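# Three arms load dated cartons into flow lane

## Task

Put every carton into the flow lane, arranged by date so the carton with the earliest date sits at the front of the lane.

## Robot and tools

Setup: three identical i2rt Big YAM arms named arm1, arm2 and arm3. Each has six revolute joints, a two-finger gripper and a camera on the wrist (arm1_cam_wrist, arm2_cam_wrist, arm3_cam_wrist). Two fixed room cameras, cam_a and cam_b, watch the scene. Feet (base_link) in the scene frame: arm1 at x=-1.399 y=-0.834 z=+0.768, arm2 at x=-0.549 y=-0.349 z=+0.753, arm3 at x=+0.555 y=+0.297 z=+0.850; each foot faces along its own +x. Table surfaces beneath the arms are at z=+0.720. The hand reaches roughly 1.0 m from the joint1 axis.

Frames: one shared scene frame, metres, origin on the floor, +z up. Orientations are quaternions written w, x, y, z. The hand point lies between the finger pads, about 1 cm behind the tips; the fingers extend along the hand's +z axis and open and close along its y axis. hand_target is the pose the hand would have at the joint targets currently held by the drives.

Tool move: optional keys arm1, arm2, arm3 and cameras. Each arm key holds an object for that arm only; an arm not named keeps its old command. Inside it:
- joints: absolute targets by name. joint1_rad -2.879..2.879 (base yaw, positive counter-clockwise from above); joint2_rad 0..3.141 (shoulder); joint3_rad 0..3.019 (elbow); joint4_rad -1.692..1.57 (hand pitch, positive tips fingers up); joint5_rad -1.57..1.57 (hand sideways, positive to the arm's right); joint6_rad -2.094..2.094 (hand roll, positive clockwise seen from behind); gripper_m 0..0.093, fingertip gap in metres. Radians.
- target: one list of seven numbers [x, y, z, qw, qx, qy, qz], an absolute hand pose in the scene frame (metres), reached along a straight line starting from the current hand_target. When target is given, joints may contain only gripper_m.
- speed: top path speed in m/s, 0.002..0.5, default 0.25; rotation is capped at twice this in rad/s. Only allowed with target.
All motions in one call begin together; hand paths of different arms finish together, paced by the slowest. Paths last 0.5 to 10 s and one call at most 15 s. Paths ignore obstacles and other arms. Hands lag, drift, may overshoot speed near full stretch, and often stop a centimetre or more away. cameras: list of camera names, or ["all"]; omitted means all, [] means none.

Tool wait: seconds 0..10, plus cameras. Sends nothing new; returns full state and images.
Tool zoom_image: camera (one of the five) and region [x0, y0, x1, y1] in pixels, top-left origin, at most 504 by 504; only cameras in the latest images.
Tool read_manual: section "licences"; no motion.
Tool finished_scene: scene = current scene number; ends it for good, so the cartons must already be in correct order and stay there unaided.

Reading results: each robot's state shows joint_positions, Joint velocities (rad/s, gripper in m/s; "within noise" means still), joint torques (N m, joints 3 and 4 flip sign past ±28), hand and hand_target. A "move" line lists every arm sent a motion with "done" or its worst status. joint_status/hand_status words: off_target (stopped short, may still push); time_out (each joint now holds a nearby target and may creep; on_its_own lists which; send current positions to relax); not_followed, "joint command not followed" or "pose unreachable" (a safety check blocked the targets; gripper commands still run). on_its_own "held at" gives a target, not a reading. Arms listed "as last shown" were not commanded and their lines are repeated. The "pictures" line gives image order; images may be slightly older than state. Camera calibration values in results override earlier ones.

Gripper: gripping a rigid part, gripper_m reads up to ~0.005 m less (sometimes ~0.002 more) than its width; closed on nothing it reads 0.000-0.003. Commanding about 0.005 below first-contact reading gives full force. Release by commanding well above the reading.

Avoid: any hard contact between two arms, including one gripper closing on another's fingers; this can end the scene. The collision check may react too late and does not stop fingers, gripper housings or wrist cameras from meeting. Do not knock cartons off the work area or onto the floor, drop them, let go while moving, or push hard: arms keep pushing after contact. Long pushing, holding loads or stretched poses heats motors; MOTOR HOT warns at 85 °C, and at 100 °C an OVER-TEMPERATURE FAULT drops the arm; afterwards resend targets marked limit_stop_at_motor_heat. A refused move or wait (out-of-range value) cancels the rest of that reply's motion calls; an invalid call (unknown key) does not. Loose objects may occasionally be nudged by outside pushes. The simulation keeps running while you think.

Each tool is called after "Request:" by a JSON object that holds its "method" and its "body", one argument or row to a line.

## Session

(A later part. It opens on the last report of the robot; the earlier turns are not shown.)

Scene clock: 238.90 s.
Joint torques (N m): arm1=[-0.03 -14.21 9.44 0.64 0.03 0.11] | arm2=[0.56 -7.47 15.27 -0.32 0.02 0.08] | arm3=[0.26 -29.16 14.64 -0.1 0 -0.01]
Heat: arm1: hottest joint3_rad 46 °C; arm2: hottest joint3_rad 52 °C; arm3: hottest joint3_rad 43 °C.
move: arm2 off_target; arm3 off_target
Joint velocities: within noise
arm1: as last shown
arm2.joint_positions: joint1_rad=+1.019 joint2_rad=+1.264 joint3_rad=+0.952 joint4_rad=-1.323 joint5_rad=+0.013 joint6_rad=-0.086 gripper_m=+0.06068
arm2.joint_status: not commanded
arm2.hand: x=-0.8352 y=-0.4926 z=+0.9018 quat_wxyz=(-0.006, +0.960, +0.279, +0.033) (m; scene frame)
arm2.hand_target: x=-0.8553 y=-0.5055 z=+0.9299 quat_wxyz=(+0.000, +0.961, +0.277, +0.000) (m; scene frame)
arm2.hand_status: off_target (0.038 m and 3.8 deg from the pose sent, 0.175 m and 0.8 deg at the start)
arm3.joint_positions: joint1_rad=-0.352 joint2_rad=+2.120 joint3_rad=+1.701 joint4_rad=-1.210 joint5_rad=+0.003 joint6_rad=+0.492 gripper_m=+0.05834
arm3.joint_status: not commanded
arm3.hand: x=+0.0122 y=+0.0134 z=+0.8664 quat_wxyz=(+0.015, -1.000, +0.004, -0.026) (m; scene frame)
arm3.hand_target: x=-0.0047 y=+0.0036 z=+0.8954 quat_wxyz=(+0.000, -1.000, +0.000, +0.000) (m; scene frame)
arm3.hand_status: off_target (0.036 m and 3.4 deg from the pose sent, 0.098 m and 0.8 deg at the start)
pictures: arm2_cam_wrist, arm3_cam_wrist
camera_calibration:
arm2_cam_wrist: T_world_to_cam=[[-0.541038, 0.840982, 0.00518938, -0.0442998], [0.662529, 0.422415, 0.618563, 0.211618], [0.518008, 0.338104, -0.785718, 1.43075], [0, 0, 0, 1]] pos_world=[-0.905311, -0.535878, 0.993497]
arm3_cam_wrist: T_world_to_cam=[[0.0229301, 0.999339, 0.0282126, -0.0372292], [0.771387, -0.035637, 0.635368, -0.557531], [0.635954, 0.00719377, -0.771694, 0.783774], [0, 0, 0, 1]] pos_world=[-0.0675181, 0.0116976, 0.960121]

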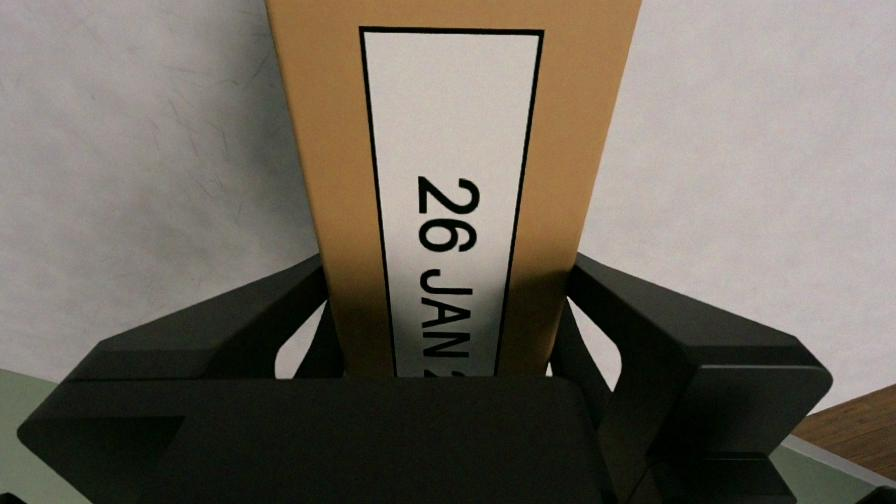

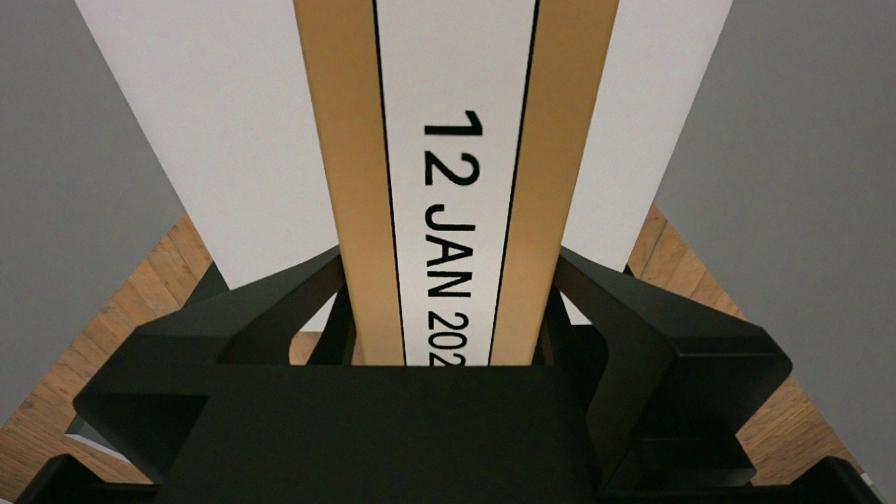

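Request:
{"method": "move", "body": {
  "arm3": {"target":[0.40,-0.005,0.93,0,1,0,0],"speed":0.45},
  "arm2": {"joints":{"joint1_rad":-1.652,"joint2_rad":1.49,"joint3_rad":1.275,"joint4_rad":-1.3,"joint5_rad":0,"joint6_rad":0.951}},
  "cameras": []
}}

Request:
{"method": "move", "body": {
  "arm3": {"joints":{"joint1_rad":1.012,"joint2_rad":2.15,"joint3_rad":1.88,"joint4_rad":-1.29,"joint5_rad":0.074,"joint6_rad":1.85}},
  "arm2": {"target":[0.012,0.008,0.85,0,0,1,0],"speed":0.3},
  "cameras": []
}}

Request:
{"method": "move", "body": {
  "arm3": {"target":[0.724,-0.3345,0.757,0,0.99923,0,-0.03926],"speed":0.15},
  "arm2": {"target":[0.012,0.012,0.772,0,0,1,0],"speed":0.1},
  "cameras": ["arm3_cam_wrist"]
}}

Scene clock: 245.83 s.
Joint torques (N m): arm1=[-0.09 -14.15 9.47 0.64 0.03 0.1] | arm2=[-0.15 -12.98 13.33 -0.2 -0.03 0.09] | arm3=[0.91 -14.1 10.48 -0.06 0.21 0.17]
Heat: arm1: hottest joint3_rad 46 °C; arm2: hottest joint3_rad 53 °C; arm3: hottest joint3_rad 43 °C.
move: arm2 done; arm3 off_target
Joint velocities: within noise
arm1: as last shown
arm2.joint_positions: joint1_rad=-1.653 joint2_rad=+1.508 joint3_rad=+1.226 joint4_rad=-1.290 joint5_rad=+0.001 joint6_rad=+0.941 gripper_m=+0.06062
arm2.joint_status: all done
arm2.hand: x=-0.2978 y=+0.0041 z=+0.9120 quat_wxyz=(-0.005, +0.004, -1.000, +0.007) (m; scene frame)
arm2.hand_target: x=-0.2908 y=+0.0156 z=+0.9378 quat_wxyz=(-0.021, +0.000, -1.000, -0.017) (m; scene frame)
arm2.hand_status: not commanded
arm3.joint_positions: joint1_rad=+0.253 joint2_rad=+1.373 joint3_rad=+0.826 joint4_rad=-1.042 joint5_rad=-0.002 joint6_rad=+1.092 gripper_m=+0.05834
arm3.joint_status: not commanded
arm3.hand: x=+0.3989 y=+0.0001 z=+0.9204 quat_wxyz=(+0.008, -1.000, +0.001, -0.006) (m; scene frame)
arm3.hand_target: x=+0.4000 y=-0.0050 z=+0.9299 quat_wxyz=(+0.000, -1.000, +0.000, +0.000) (m; scene frame)
arm3.hand_status: off_target (0.011 m and 1.1 deg from the pose sent, 0.393 m and 3.4 deg at the start)
pictures: none
No camera images: "cameras" was empty.

Scene clock: 248.03 s.
Joint torques (N m): arm1=[-0.15 -14.27 9.46 0.62 0.03 0.1] | arm2=[0.15 -21.66 15.79 -0.35 -0.06 -0.12] | arm3=[0.21 -29.74 14.5 -0.2 0.25 0.15]
Heat: arm1: hottest joint3_rad 46 °C; arm2: hottest joint3_rad 53 °C; arm3: hottest joint3_rad 43 °C.
move: arm2 off_target; arm3 done
Joint velocities: within noise
arm1.joint_positions: joint1_rad=+0.610 joint2_rad=+1.411 joint3_rad=+1.396 joint4_rad=-1.303 joint5_rad=+0.001 joint6_rad=-0.006 gripper_m=+0.08995
arm1.joint_status: not commanded
arm1.hand: x=-1.3393 y=-1.3037 z=+1.0369 quat_wxyz=(-0.093, -0.653, -0.747, +0.081) (m; scene frame)
arm1.hand_target: x=-1.3437 y=-1.3042 z=+1.0432 quat_wxyz=(-0.100, -0.658, -0.741, +0.087) (m; scene frame)
arm1.hand_status: not commanded
arm2.joint_positions: joint1_rad=-2.046 joint2_rad=+2.151 joint3_rad=+1.893 joint4_rad=-1.382 joint5_rad=-0.012 joint6_rad=+0.573 gripper_m=+0.06062
arm2.joint_status: not commanded
arm2.hand: x=-0.0081 y=-0.0096 z=+0.8215 quat_wxyz=(+0.028, -0.009, -0.999, +0.019) (m; scene frame)
arm2.hand_target: x=+0.0098 y=+0.0066 z=+0.8505 quat_wxyz=(-0.001, +0.000, -1.000, +0.000) (m; scene frame)
arm2.hand_status: off_target (0.039 m and 4.0 deg from the pose sent, 0.316 m and 1.1 deg at the start)
arm3.joint_positions: joint1_rad=+1.014 joint2_rad=+2.160 joint3_rad=+1.832 joint4_rad=-1.280 joint5_rad=+0.071 joint6_rad=+1.841 gripper_m=+0.05835
arm3.joint_status: all done
arm3.hand: x=+0.7190 y=-0.3223 z=+0.8898 quat_wxyz=(+0.008, -0.999, -0.005, +0.038) (m; scene frame)
arm3.hand_target: x=+0.7217 y=-0.3377 z=+0.9133 quat_wxyz=(-0.015, -0.999, +0.001, +0.033) (m; scene frame)
arm3.hand_status: not commanded
pictures: none
No camera images: "cameras" was empty.

Scene clock: 249.70 s.
Joint torques (N m): arm1=[-0.09 -14.21 9.44 0.62 0.03 0.1] | arm2=[0.5 -20.54 9.25 0.66 -0.1 -0.06] | arm3=[0.32 -26.05 10.19 0.87 0.22 0.1]
Heat: arm1: hottest joint3_rad 46 °C; arm2: hottest joint3_rad 54 °C; arm3: hottest joint3_rad 43 °C.
move: arm2 off_target; arm3 off_target
Joint velocities: within noise
arm1: as last shown
arm2.joint_positions: joint1_rad=-2.044 joint2_rad=+2.211 joint3_rad=+1.893 joint4_rad=-1.246 joint5_rad=-0.012 joint6_rad=+0.573 gripper_m=+0.06062
arm2.joint_status: not commanded
arm2.hand: x=+0.0160 y=+0.0059 z=+0.7826 quat_wxyz=(-0.005, -0.007, -1.000, -0.001) (m; scene frame)
arm2.hand_target: x=+0.0118 y=+0.0119 z=+0.7720 quat_wxyz=(+0.000, +0.000, -1.000, +0.000) (m; scene frame)
arm2.hand_status: off_target (0.013 m and 1.0 deg from the pose sent, 0.058 m and 4.0 deg at the start)
arm3.joint_positions: joint1_rad=+1.014 joint2_rad=+2.302 joint3_rad=+1.775 joint4_rad=-1.052 joint5_rad=+0.076 joint6_rad=+1.850 gripper_m=+0.05835
arm3.joint_status: not commanded
arm3.hand: x=+0.7220 y=-0.3342 z=+0.7797 quat_wxyz=(-0.006, -0.999, +0.000, +0.037) (m; scene frame)
arm3.hand_target: x=+0.7237 y=-0.3336 z=+0.7575 quat_wxyz=(+0.000, -0.999, +0.000, +0.039) (m; scene frame)
arm3.hand_status: off_target (0.023 m and 0.8 deg from the pose sent, 0.133 m and 1.1 deg at the start)
pictures: arm3_cam_wrist
camera_calibration:
arm3_cam_wrist: T_world_to_cam=[[0.0147202, 0.999759, -0.0163027, 0.337053], [0.844795, -0.0037132, 0.535078, -1.0265], [0.534888, -0.0216489, -0.844646, 0.388156], [0, 0, 0, 1]] pos_world=[0.654603, -0.33238, 0.882609]

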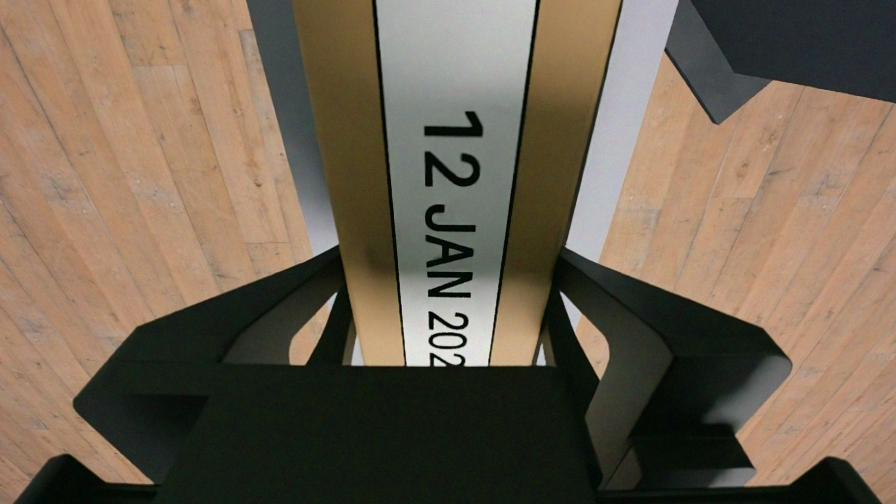

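Request:
{"method": "move", "body": {
  "arm3": {"joints":{"gripper_m":0.084}},
  "arm2": {"joints":{"gripper_m":0.09}},
  "cameras": []
}}

Request:
{"method": "move", "body": {
  "arm3": {"target":[0.724,-0.338,0.90,0,0.99923,0,-0.03926],"speed":0.25},
  "arm2": {"target":[-0.02,0.008,0.88,0,0,1,0],"speed":0.25},
  "cameras": ["arm3_cam_wrist"]
}}

Request:
{"method": "move", "body": {
  "arm3": {"joints":{"joint1_rad":0.005,"joint2_rad":1.48,"joint3_rad":0.936,"joint4_rad":-1.026,"joint5_rad":0,"joint6_rad":0.84,"gripper_m":0.09}},
  "arm2": {"target":[-0.30,0.0,0.90,0,0,1,0],"speed":0.4},
  "cameras": []
}}

Request:
{"method": "move", "body": {
  "arm3": {"target":[-0.006,0.003,0.87,0,1,0,0],"speed":0.35},
  "cameras": ["arm3_cam_wrist","cam_b"]
}}

Request:
{"method": "move", "body": {
  "arm3": {"target":[-0.006,0.003,0.782,0,1,0,0],"speed":0.2},
  "cameras": []
}}

Request:
{"method": "move", "body": {
  "arm3": {"joints":{"gripper_m":0.053}},
  "cameras": []
}}

Request:
{"method": "move", "body": {
  "arm3": {"target":[-0.006,0.003,0.895,0,1,0,0],"speed":0.25},
  "cameras": ["arm3_cam_wrist"]
}}

Scene clock: 258.43 s.
Joint torques (N m): arm1=[-0.09 -14.27 9.47 0.64 0.03 0.1] | arm2=[0.5 -20.78 9.17 0.66 -0.05 -0.06] | arm3=[0.44 -26.46 10.13 0.55 0.2 0.1]
Heat: arm1: hottest joint3_rad 46 °C; arm2: hottest joint3_rad 54 °C; arm3: hottest joint3_rad 44 °C.
move: arm2 done; arm3 done
Joint velocities: within noise
arm1: as last shown
arm2.joint_positions: joint1_rad=-2.044 joint2_rad=+2.211 joint3_rad=+1.893 joint4_rad=-1.246 joint5_rad=-0.013 joint6_rad=+0.573 gripper_m=+0.08987
arm2.joint_status: all done
arm2.hand: x=+0.0157 y=+0.0062 z=+0.7824 quat_wxyz=(-0.004, -0.007, -1.000, -0.002) (m; scene frame)
arm2.hand_target: x=+0.0117 y=+0.0119 z=+0.7719 quat_wxyz=(+0.000, +0.000, -1.000, +0.000) (m; scene frame)
arm2.hand_status: not commanded
arm3.joint_positions: joint1_rad=+1.014 joint2_rad=+2.306 joint3_rad=+1.775 joint4_rad=-1.046 joint5_rad=+0.076 joint6_rad=+1.850 gripper_m=+0.08387
arm3.joint_status: all done
arm3.hand: x=+0.7223 y=-0.3350 z=+0.7775 quat_wxyz=(-0.008, -0.999, +0.000, +0.036) (m; scene frame)
arm3.hand_target: x=+0.7237 y=-0.3336 z=+0.7575 quat_wxyz=(+0.000, -0.999, +0.000, +0.039) (m; scene frame)
arm3.hand_status: not commanded
pictures: none
No camera images: "cameras" was empty.

Scene clock: 259.90 s.
Joint torques (N m): arm1=[-0.09 -14.21 9.46 0.64 0.03 0.1] | arm2=[0.32 -18.84 11 -0.1 -0.05 0.1] | arm3=[0.26 -26.46 13.12 -0.06 0.21 0.09]
Heat: arm1: hottest joint3_rad 46 °C; arm2: hottest joint3_rad 54 °C; arm3: hottest joint3_rad 44 °C.
move: arm2 done; arm3 done
Joint velocities: within noise
arm1: as last shown
arm2.joint_positions: joint1_rad=-2.023 joint2_rad=+2.048 joint3_rad=+1.893 joint4_rad=-1.405 joint5_rad=-0.013 joint6_rad=+0.576 gripper_m=+0.08995
arm2.joint_status: not commanded
arm2.hand: x=-0.0187 y=+0.0022 z=+0.8848 quat_wxyz=(-0.006, +0.002, -1.000, -0.003) (m; scene frame)
arm2.hand_target: x=-0.0201 y=+0.0079 z=+0.8800 quat_wxyz=(+0.000, +0.000, -1.000, +0.000) (m; scene frame)
arm2.hand_status: done (0.008 m and 0.7 deg from the pose sent, 0.104 m and 1.0 deg at the start)
arm3.joint_positions: joint1_rad=+1.014 joint2_rad=+2.157 joint3_rad=+1.875 joint4_rad=-1.302 joint5_rad=+0.076 joint6_rad=+1.850 gripper_m=+0.08394
arm3.joint_status: not commanded
arm3.hand: x=+0.7212 y=-0.3323 z=+0.9067 quat_wxyz=(-0.004, -0.999, +0.000, +0.038) (m; scene frame)
arm3.hand_target: x=+0.7239 y=-0.3378 z=+0.9001 quat_wxyz=(+0.000, -0.999, +0.000, +0.039) (m; scene frame)
arm3.hand_status: done (0.009 m and 0.5 deg from the pose sent, 0.123 m and 1.0 deg at the start)
pictures: arm3_cam_wrist
camera_calibration:
arm3_cam_wrist: T_world_to_cam=[[0.0147019, 0.999834, -0.0108033, 0.332319], [0.845624, -0.00666726, 0.533737, -1.09417], [0.533577, -0.0169824, -0.845581, 0.499208], [0, 0, 0, 1]] pos_world=[0.654004, -0.331081, 1.00971]

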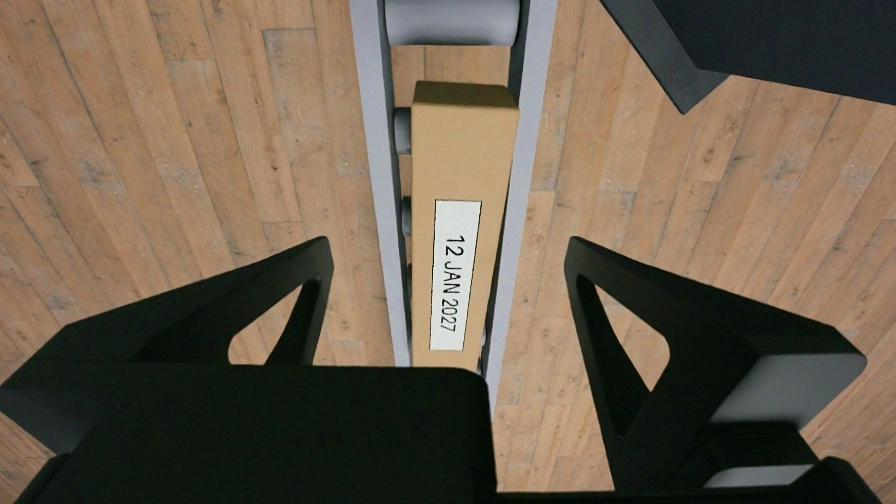

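Scene clock: 261.73 s.
Joint torques (N m): arm1=[-0.09 -14.33 9.46 0.62 0.03 0.1] | arm2=[0.26 -11.4 8.03 0.73 0.11 0.12] | arm3=[-0.5 -14.33 9.77 0.49 0.01 -0.03]
Heat: arm1: hottest joint3_rad 46 °C; arm2: hottest joint3_rad 53 °C; arm3: hottest joint3_rad 44 °C.
move: arm2 done; arm3 done
Joint velocities: within noise
arm1: as last shown
arm2.joint_positions: joint1_rad=-1.665 joint2_rad=+1.503 joint3_rad=+1.206 joint4_rad=-1.262 joint5_rad=-0.016 joint6_rad=+0.930 gripper_m=+0.08995
arm2.joint_status: not commanded
arm2.hand: x=-0.2959 y=+0.0024 z=+0.9068 quat_wxyz=(-0.002, +0.003, -1.000, -0.004) (m; scene frame)
arm2.hand_target: x=-0.2999 y=+0.0000 z=+0.9000 quat_wxyz=(+0.000, +0.000, -1.000, +0.000) (m; scene frame)
arm2.hand_status: done (0.008 m and 0.6 deg from the pose sent, 0.282 m and 0.7 deg at the start)
arm3.joint_positions: joint1_rad=+0.012 joint2_rad=+1.475 joint3_rad=+0.932 joint4_rad=-1.029 joint5_rad=+0.002 joint6_rad=+0.849 gripper_m=+0.08992
arm3.joint_status: all done
arm3.hand: x=+0.3027 y=+0.0130 z=+0.9203 quat_wxyz=(+0.001, -1.000, +0.000, +0.000) (m; scene frame)
arm3.hand_target: x=+0.2995 y=+0.0128 z=+0.9198 quat_wxyz=(+0.000, -1.000, -0.001, -0.001) (m; scene frame)
arm3.hand_status: not commanded
pictures: none
No camera images: "cameras" was empty.

Scene clock: 263.70 s.
Joint torques (N m): arm1=[-0.03 -14.33 9.46 0.62 0.03 0.1] | arm2=[0.15 -11.4 8.03 0.72 0.12 0.09] | arm3=[-0.03 -24.7 13.81 0.01 0 -0.02]
Heat: arm1: hottest joint3_rad 46 °C; arm2: hottest joint3_rad 53 °C; arm3: hottest joint3_rad 44 °C.
move: arm3 off_target
Joint velocities: within noise
arm1, arm2: as last shown
arm2.joint_positions: joint1_rad=-1.665 joint2_rad=+1.503 joint3_rad=+1.206 joint4_rad=-1.262 joint5_rad=-0.016 joint6_rad=+0.931 gripper_m=+0.08995
arm2.hand_target: x=-0.3000 y=+0.0000 z=+0.9000 quat_wxyz=(+0.000, +0.000, -1.000, +0.000) (m; scene frame)
arm3.joint_positions: joint1_rad=-0.352 joint2_rad=+2.098 joint3_rad=+1.689 joint4_rad=-1.159 joint5_rad=+0.003 joint6_rad=+0.494 gripper_m=+0.08992
arm3.joint_status: not commanded
arm3.hand: x=+0.0033 y=+0.0088 z=+0.8750 quat_wxyz=(+0.001, -1.000, +0.005, +0.001) (m; scene frame)
arm3.hand_target: x=-0.0055 y=+0.0033 z=+0.8699 quat_wxyz=(+0.000, -1.000, +0.000, +0.000) (m; scene frame)
arm3.hand_status: off_target (0.012 m and 0.6 deg from the pose sent, 0.313 m and 0.2 deg at the start)
pictures: arm3_cam_wrist, cam_b
camera_calibration:
arm3_cam_wrist: T_world_to_cam=[[0.0252707, 0.99968, -0.00127063, -0.00686425], [0.804355, -0.0195783, 0.593827, -0.520223], [0.593612, -0.0160284, -0.804592, 0.825152], [0, 0, 0, 1]] pos_world=[-0.0712025, 0.00990286, 0.972824]

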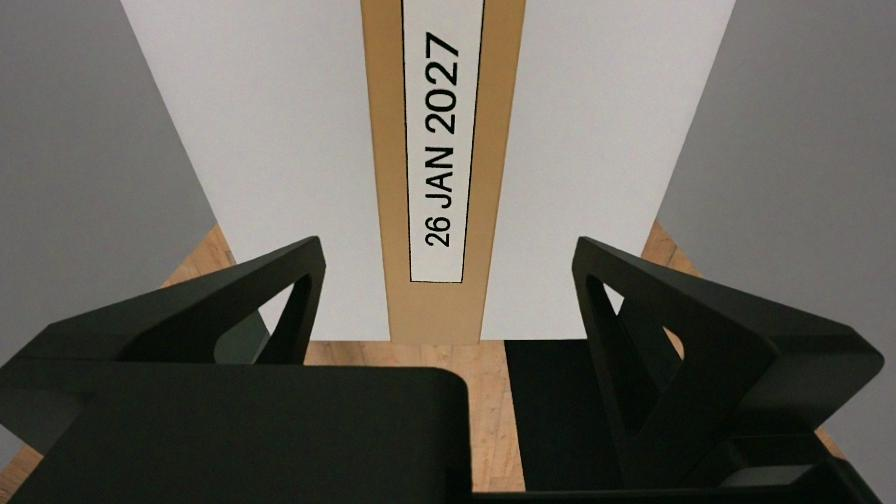

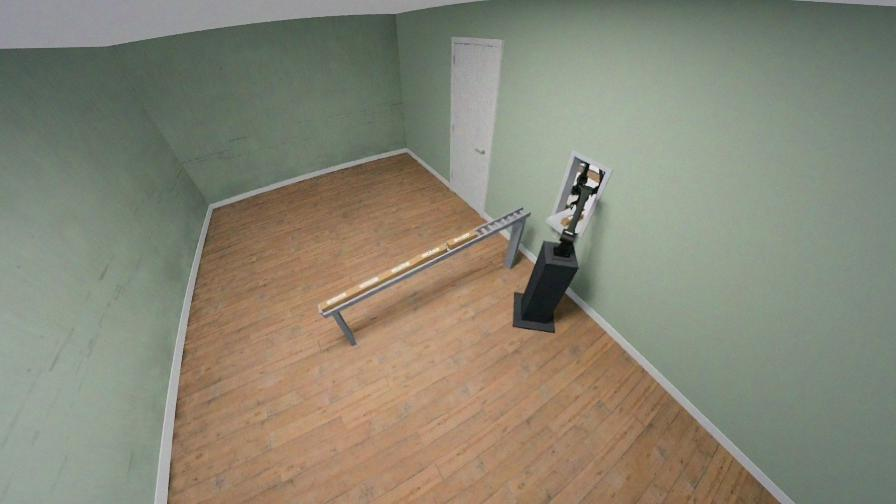

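Scene clock: 265.00 s.
Joint torques (N m): arm1=[-0.03 -14.33 9.46 0.65 0.03 0.1] | arm2=[0.26 -11.4 8.05 0.72 0.11 0.09] | arm3=[0.21 -26.64 10.35 0.79 0 -0.03]
Heat: arm1: hottest joint3_rad 46 °C; arm2: hottest joint3_rad 53 °C; arm3: hottest joint3_rad 44 °C.
move: arm3 done
Joint velocities: within noise
arm1, arm2: as last shown
arm3.joint_positions: joint1_rad=-0.352 joint2_rad=+2.223 joint3_rad=+1.663 joint4_rad=-1.010 joint5_rad=+0.003 joint6_rad=+0.493 gripper_m=+0.08992
arm3.joint_status: not commanded
arm3.hand: x=-0.0028 y=+0.0055 z=+0.7904 quat_wxyz=(+0.001, -1.000, +0.005, +0.000) (m; scene frame)
arm3.hand_target: x=-0.0059 y=+0.0031 z=+0.7821 quat_wxyz=(+0.000, -1.000, +0.000, +0.000) (m; scene frame)
arm3.hand_status: done (0.009 m and 0.5 deg from the pose sent, 0.094 m and 0.6 deg at the start)
pictures: none
No camera images: "cameras" was empty.

Scene clock: 265.63 s.
Joint torques (N m): arm1=[-0.09 -14.21 9.44 0.65 0.03 0.11] | arm2=[0.21 -11.34 8.03 0.7 0.11 0.1] | arm3=[0.03 -26.7 10.41 0.66 0.1 -0.03]
Heat: arm1: hottest joint3_rad 46 °C; arm2: hottest joint3_rad 53 °C; arm3: hottest joint3_rad 44 °C.
move: arm3 off_target
Joint velocities: within noise
arm1, arm2: as last shown
arm3.joint_positions: joint1_rad=-0.352 joint2_rad=+2.223 joint3_rad=+1.663 joint4_rad=-1.009 joint5_rad=+0.000 joint6_rad=+0.493 gripper_m=+0.05850
arm3.joint_status: gripper_m off_target (ended at +0.05852, target +0.05300)
arm3.hand: x=-0.0027 y=+0.0050 z=+0.7904 quat_wxyz=(+0.000, -1.000, +0.004, +0.000) (m; scene frame)
arm3.hand_target: x=-0.0058 y=+0.0031 z=+0.7821 quat_wxyz=(+0.000, -1.000, +0.000, +0.000) (m; scene frame)
arm3.hand_status: not commanded
pictures: none
No camera images: "cameras" was empty.

Scene clock: 267.07 s.
Joint torques (N m): arm1=[-0.03 -14.27 9.46 0.65 0.03 0.1] | arm2=[0.21 -11.4 8.05 0.7 0.11 0.1] | arm3=[-0.15 -29.16 14.74 -0.13 0.08 -0.02]
Heat: arm1: hottest joint3_rad 46 °C; arm2: hottest joint3_rad 53 °C; arm3: hottest joint3_rad 44 °C.
move: arm3 off_target
Joint velocities: within noise
arm1.joint_positions: joint1_rad=+0.610 joint2_rad=+1.411 joint3_rad=+1.396 joint4_rad=-1.303 joint5_rad=+0.001 joint6_rad=-0.006 gripper_m=+0.08995
arm1.joint_status: not commanded
arm1.hand: x=-1.3393 y=-1.3037 z=+1.0369 quat_wxyz=(-0.093, -0.653, -0.747, +0.081) (m; scene frame)
arm1.hand_target: x=-1.3437 y=-1.3042 z=+1.0432 quat_wxyz=(-0.100, -0.658, -0.741, +0.087) (m; scene frame)
arm1.hand_status: not commanded
arm2: as last shown
arm3.joint_positions: joint1_rad=-0.352 joint2_rad=+2.118 joint3_rad=+1.700 joint4_rad=-1.209 joint5_rad=+0.001 joint6_rad=+0.492 gripper_m=+0.05850
arm3.joint_status: not commanded
arm3.hand: x=+0.0125 y=+0.0131 z=+0.8668 quat_wxyz=(+0.014, -1.000, +0.004, -0.026) (m; scene frame)
arm3.hand_target: x=-0.0048 y=+0.0037 z=+0.8954 quat_wxyz=(+0.000, -1.000, +0.000, +0.000) (m; scene frame)
arm3.hand_status: off_target (0.035 m and 3.4 deg from the pose sent, 0.105 m and 0.5 deg at the start)
pictures: arm3_cam_wrist
camera_calibration:
arm3_cam_wrist: T_world_to_cam=[[0.0226638, 0.999409, 0.0258328, -0.0348814], [0.771149, -0.0339204, 0.63575, -0.558422], [0.636251, 0.00551246, -0.771463, 0.783709], [0, 0, 0, 1]] pos_world=[-0.0672184, 0.0115987, 0.96052]

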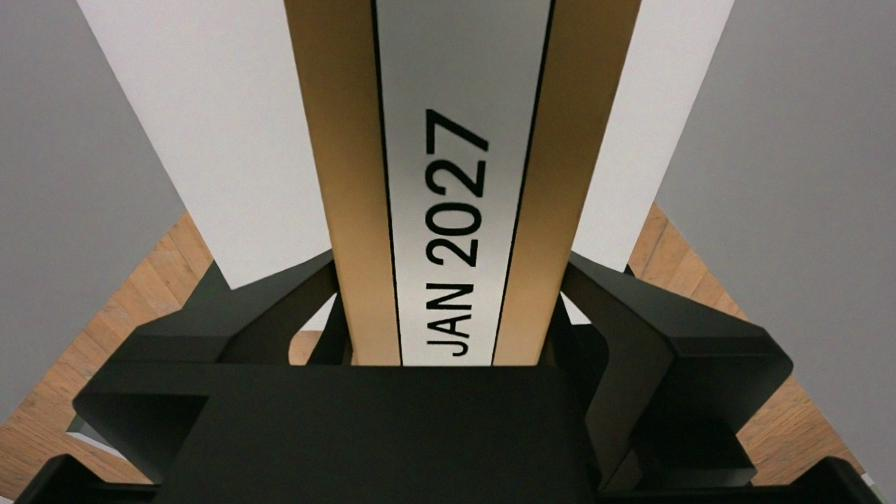

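Request:
{"method": "move", "body": {
  "arm3": {"target":[0.40,-0.005,0.93,0,1,0,0],"speed":0.45},
  "cameras": []
}}

Request:
{"method": "move", "body": {
  "arm3": {"joints":{"joint1_rad":1.012,"joint2_rad":2.15,"joint3_rad":1.88,"joint4_rad":-1.29,"joint5_rad":0.074,"joint6_rad":1.85}},
  "cameras": []
}}

Request:
{"method": "move", "body": {
  "arm3": {"target":[0.724,-0.3345,0.757,0,0.99923,0,-0.03926],"speed":0.15},
  "cameras": ["arm3_cam_wrist","cam_b"]
}}

Scene clock: 273.67 s.
Joint torques (N m): arm1=[-0.09 -14.27 9.44 0.66 0.03 0.1] | arm2=[0.21 -11.4 8.02 0.72 0.11 0.09] | arm3=[0.97 -14.33 10.61 -0.03 0.22 0.15]
Heat: arm1: hottest joint3_rad 46 °C; arm2: hottest joint3_rad 52 °C; arm3: hottest joint3_rad 44 °C.
move: arm3 off_target
Joint velocities: within noise
arm1, arm2: as last shown
arm3.joint_positions: joint1_rad=+0.253 joint2_rad=+1.375 joint3_rad=+0.823 joint4_rad=-1.042 joint5_rad=-0.002 joint6_rad=+1.091 gripper_m=+0.05850
arm3.joint_status: not commanded
arm3.hand: x=+0.3994 y=+0.0012 z=+0.9189 quat_wxyz=(+0.010, -1.000, +0.001, -0.007) (m; scene frame)
arm3.hand_target: x=+0.4000 y=-0.0049 z=+0.9299 quat_wxyz=(+0.000, -1.000, +0.000, +0.000) (m; scene frame)
arm3.hand_status: off_target (0.013 m and 1.4 deg from the pose sent, 0.393 m and 3.4 deg at the start)
pictures: none
No camera images: "cameras" was empty.

Scene clock: 275.60 s.
Joint torques (N m): arm1=[-0.03 -14.27 9.46 0.65 0.03 0.1] | arm2=[0.21 -11.4 8.03 0.72 0.11 0.1] | arm3=[0.15 -29.92 14.69 -0.21 0.27 0.17]
Heat: arm1: hottest joint3_rad 46 °C; arm2: hottest joint3_rad 52 °C; arm3: hottest joint3_rad 44 °C.
move: arm3 done
Joint velocities: within noise
arm1, arm2: as last shown
arm3.joint_positions: joint1_rad=+1.013 joint2_rad=+2.163 joint3_rad=+1.830 joint4_rad=-1.279 joint5_rad=+0.071 joint6_rad=+1.841 gripper_m=+0.05850
arm3.joint_status: all done
arm3.hand: x=+0.7185 y=-0.3214 z=+0.8866 quat_wxyz=(+0.011, -0.999, -0.005, +0.039) (m; scene frame)
arm3.hand_target: x=+0.7217 y=-0.3377 z=+0.9132 quat_wxyz=(-0.015, -0.999, +0.001, +0.033) (m; scene frame)
arm3.hand_status: not commanded
pictures: none
No camera images: "cameras" was empty.

Scene clock: 277.23 s.
Joint torques (N m): arm1=[-0.15 -14.27 9.44 0.65 0.03 0.1] | arm2=[0.21 -11.4 8.02 0.72 0.11 0.1] | arm3=[0.44 -26.46 10.29 0.68 0.3 0.15]
Heat: arm1: hottest joint3_rad 46 °C; arm2: hottest joint3_rad 51 °C; arm3: hottest joint3_rad 44 °C.
move: arm3 off_target
Joint velocities: within noise
arm1, arm2: as last shown
arm3.joint_positions: joint1_rad=+1.014 joint2_rad=+2.311 joint3_rad=+1.774 joint4_rad=-1.049 joint5_rad=+0.074 joint6_rad=+1.846 gripper_m=+0.05850
arm3.joint_status: not commanded
arm3.hand: x=+0.7219 y=-0.3329 z=+0.7738 quat_wxyz=(-0.003, -0.999, -0.002, +0.036) (m; scene frame)
arm3.hand_target: x=+0.7238 y=-0.3339 z=+0.7572 quat_wxyz=(+0.000, -0.999, +0.000, +0.039) (m; scene frame)
arm3.hand_status: off_target (0.017 m and 0.5 deg from the pose sent, 0.130 m and 1.4 deg at the start)
pictures: arm3_cam_wrist, cam_b
camera_calibration:
arm3_cam_wrist: T_world_to_cam=[[0.0105592, 0.999901, -0.00934893, 0.333328], [0.844333, -0.00390664, 0.535804, -1.02358], [0.535715, -0.0135513, -0.84429, 0.38513], [0, 0, 0, 1]] pos_world=[0.654401, -0.332074, 0.876714]

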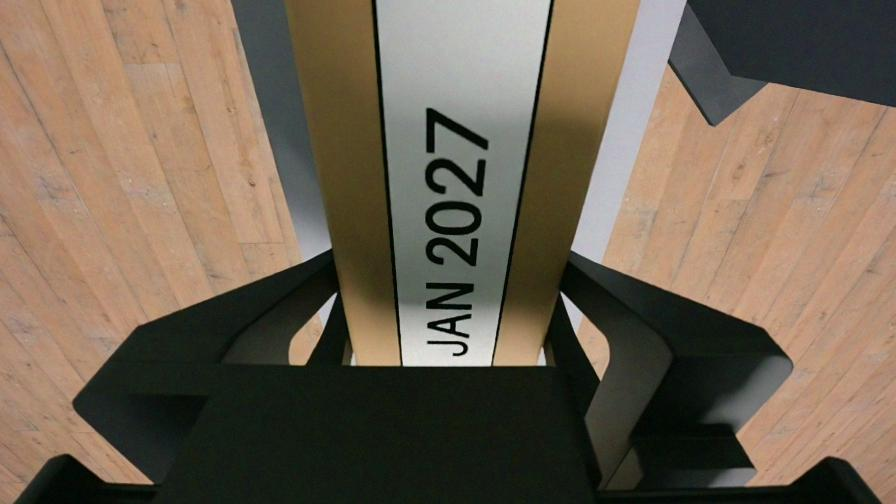

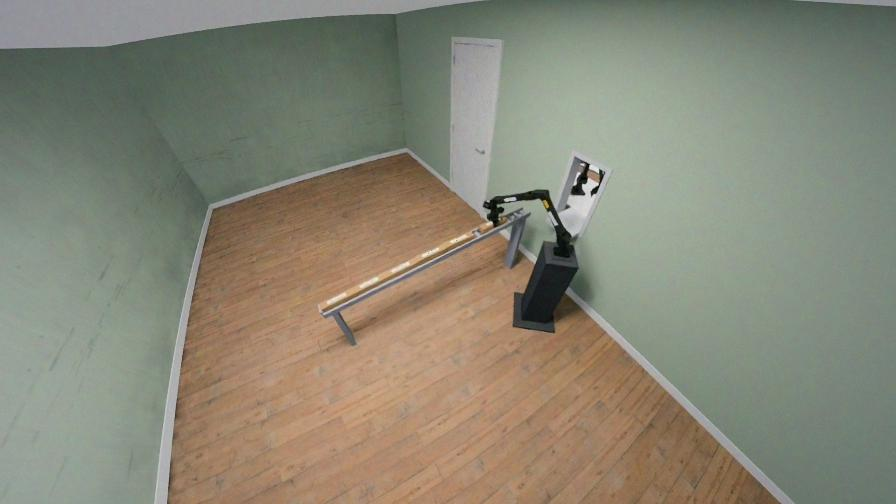

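Request:
{"method": "move", "body": {
  "arm3": {"joints":{"gripper_m":0.084}},
  "cameras": []
}}

Request:
{"method": "move", "body": {
  "arm3": {"target":[0.724,-0.338,0.90,0,0.99923,0,-0.03926],"speed":0.25},
  "cameras": ["arm3_cam_wrist"]
}}

Request:
{"method": "wait", "body": {
  "seconds": 1.5,
  "cameras": ["cam_b","arm3_cam_wrist"]
}}

Request:
{"method": "zoom_image", "body": {
  "camera": "cam_b",
  "region": [300, 180, 560, 340]
}}

Scene clock: 280.97 s.
Joint torques (N m): arm1=[-0.15 -14.27 9.46 0.64 0.03 0.1] | arm2=[0.26 -11.4 8.02 0.73 0.11 0.09] | arm3=[0.5 -26.64 10.3 0.61 0.24 0.16]
Heat: arm1: hottest joint3_rad 46 °C; arm2: hottest joint3_rad 51 °C; arm3: hottest joint3_rad 44 °C.
move: arm3 done
Joint velocities: within noise
arm1: as last shown
arm2.joint_positions: joint1_rad=-1.665 joint2_rad=+1.503 joint3_rad=+1.206 joint4_rad=-1.262 joint5_rad=-0.016 joint6_rad=+0.931 gripper_m=+0.08995
arm2.joint_status: not commanded
arm2.hand: x=-0.2959 y=+0.0024 z=+0.9068 quat_wxyz=(-0.002, +0.003, -1.000, -0.004) (m; scene frame)
arm2.hand_target: x=-0.3000 y=+0.0000 z=+0.9000 quat_wxyz=(+0.000, +0.000, -1.000, +0.000) (m; scene frame)
arm2.hand_status: not commanded
arm3.joint_positions: joint1_rad=+1.014 joint2_rad=+2.311 joint3_rad=+1.774 joint4_rad=-1.046 joint5_rad=+0.075 joint6_rad=+1.846 gripper_m=+0.08384
arm3.joint_status: all done
arm3.hand: x=+0.7218 y=-0.3337 z=+0.7738 quat_wxyz=(-0.005, -0.999, -0.002, +0.037) (m; scene frame)
arm3.hand_target: x=+0.7237 y=-0.3339 z=+0.7572 quat_wxyz=(+0.000, -0.999, +0.000, +0.039) (m; scene frame)
arm3.hand_status: not commanded
pictures: none
No camera images: "cameras" was empty.

Scene clock: 282.40 s.
Joint torques (N m): arm1=[-0.03 -14.21 9.44 0.64 0.03 0.1] | arm2=[0.21 -11.46 8.03 0.72 0.11 0.09] | arm3=[0.32 -26.64 13.05 -0.1 0.24 0.15]
Heat: arm1: hottest joint3_rad 46 °C; arm2: hottest joint3_rad 51 °C; arm3: hottest joint3_rad 44 °C.
move: arm3 done
Joint velocities: within noise
arm1, arm2: as last shown
arm3.joint_positions: joint1_rad=+1.014 joint2_rad=+2.157 joint3_rad=+1.875 joint4_rad=-1.302 joint5_rad=+0.075 joint6_rad=+1.846 gripper_m=+0.08394
arm3.joint_status: not commanded
arm3.hand: x=+0.7211 y=-0.3323 z=+0.9067 quat_wxyz=(-0.003, -0.999, -0.002, +0.037) (m; scene frame)
arm3.hand_target: x=+0.7239 y=-0.3378 z=+0.9001 quat_wxyz=(+0.000, -0.999, +0.000, +0.039) (m; scene frame)
arm3.hand_status: done (0.009 m and 0.5 deg from the pose sent, 0.126 m and 0.7 deg at the start)
pictures: arm3_cam_wrist
camera_calibration:
arm3_cam_wrist: T_world_to_cam=[[0.010934, 0.999888, -0.0101819, 0.334469], [0.845075, -0.00379687, 0.534634, -1.09354], [0.534536, -0.0144501, -0.845022, 0.498876], [0, 0, 0, 1]] pos_world=[0.653801, -0.331375, 1.00961]

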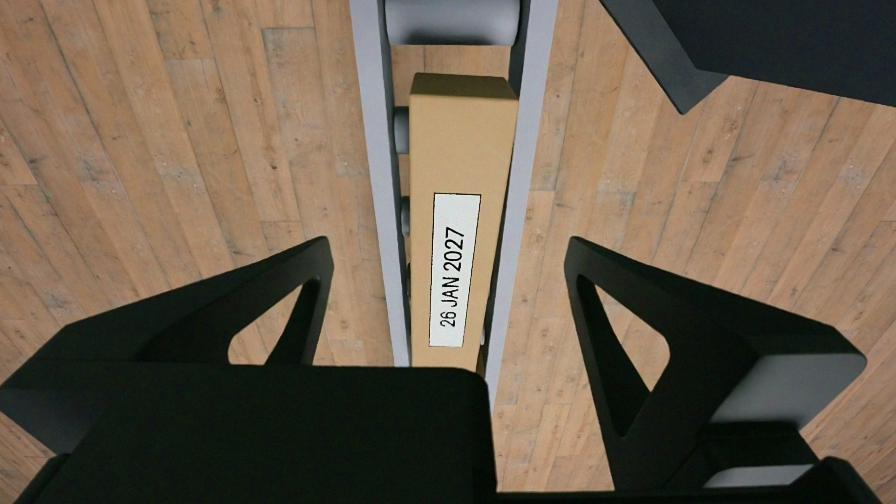

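Scene clock: 283.90 s.
Joint torques (N m): arm1=[-0.15 -14.27 9.47 0.64 0.03 0.1] | arm2=[0.26 -11.4 8.03 0.72 0.11 0.09] | arm3=[0.32 -26.4 13.09 -0.14 0.23 0.13]
Heat: arm1: hottest joint3_rad 46 °C; arm2: hottest joint3_rad 51 °C; arm3: hottest joint3_rad 44 °C.
Joint velocities: within noise
arm1.joint_positions: joint1_rad=+0.610 joint2_rad=+1.411 joint3_rad=+1.396 joint4_rad=-1.303 joint5_rad=+0.001 joint6_rad=-0.006 gripper_m=+0.08995
arm1.joint_status: not commanded
arm1.hand: x=-1.3393 y=-1.3037 z=+1.0369 quat_wxyz=(-0.093, -0.653, -0.747, +0.081) (m; scene frame)
arm1.hand_target: x=-1.3437 y=-1.3042 z=+1.0432 quat_wxyz=(-0.100, -0.658, -0.741, +0.087) (m; scene frame)
arm1.hand_status: not commanded
arm2.joint_positions: joint1_rad=-1.665 joint2_rad=+1.503 joint3_rad=+1.206 joint4_rad=-1.262 joint5_rad=-0.016 joint6_rad=+0.931 gripper_m=+0.08995
arm2.joint_status: not commanded
arm2.hand: x=-0.2959 y=+0.0024 z=+0.9068 quat_wxyz=(-0.002, +0.003, -1.000, -0.004) (m; scene frame)
arm2.hand_target: x=-0.3000 y=+0.0000 z=+0.9000 quat_wxyz=(+0.000, +0.000, -1.000, +0.000) (m; scene frame)
arm2.hand_status: not commanded
arm3.joint_positions: joint1_rad=+1.014 joint2_rad=+2.157 joint3_rad=+1.875 joint4_rad=-1.302 joint5_rad=+0.075 joint6_rad=+1.846 gripper_m=+0.08394
arm3.joint_status: not commanded
arm3.hand: x=+0.7211 y=-0.3323 z=+0.9067 quat_wxyz=(-0.003, -0.999, -0.002, +0.037) (m; scene frame)
arm3.hand_target: x=+0.7239 y=-0.3378 z=+0.9001 quat_wxyz=(+0.000, -0.999, +0.000, +0.039) (m; scene frame)
arm3.hand_status: done (0.009 m and 0.5 deg from the pose sent, 0.126 m and 0.7 deg at the start)
wait: 1.50 s; at rest by 0.27 s
pictures: arm3_cam_wrist, cam_b
camera_calibration:
arm3_cam_wrist: T_world_to_cam=[[0.010934, 0.999888, -0.0101819, 0.334469], [0.845075, -0.00379687, 0.534634, -1.09354], [0.534536, -0.0144501, -0.845022, 0.498876], [0, 0, 0, 1]] pos_world=[0.653801, -0.331375, 1.00961]

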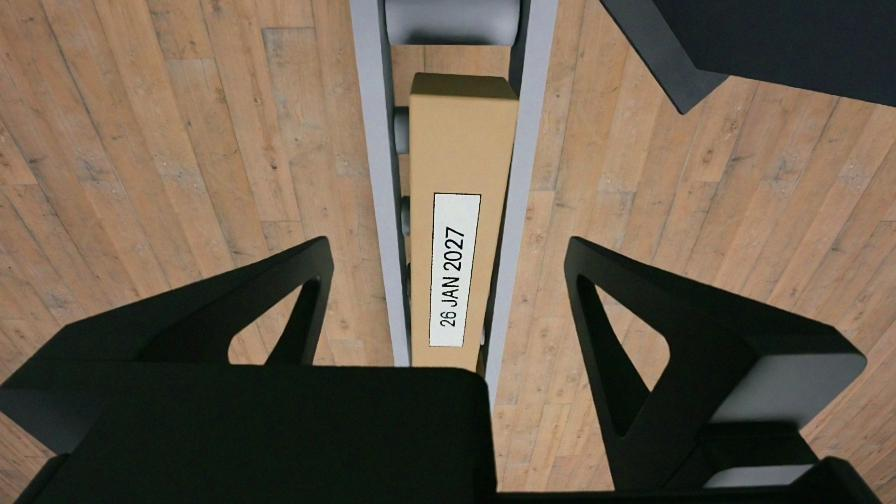

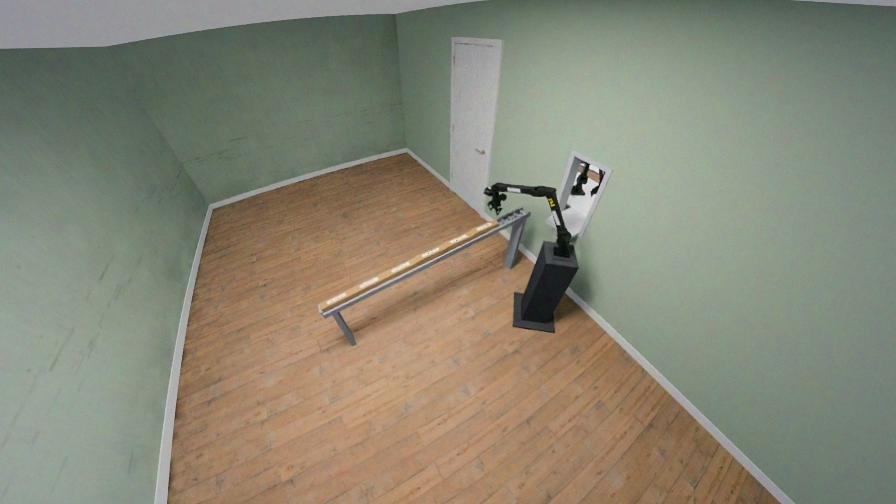

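Scaled by 1.938 from the camera's 896x504 image, which has a finer 1280x720 frame.

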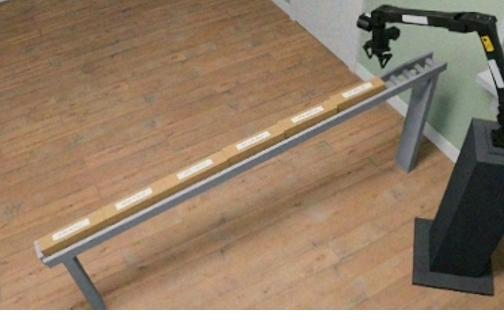

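Request:
{"method": "finished_scene", "body": {
  "scene": 2
}}

The scene is finished: the task was done.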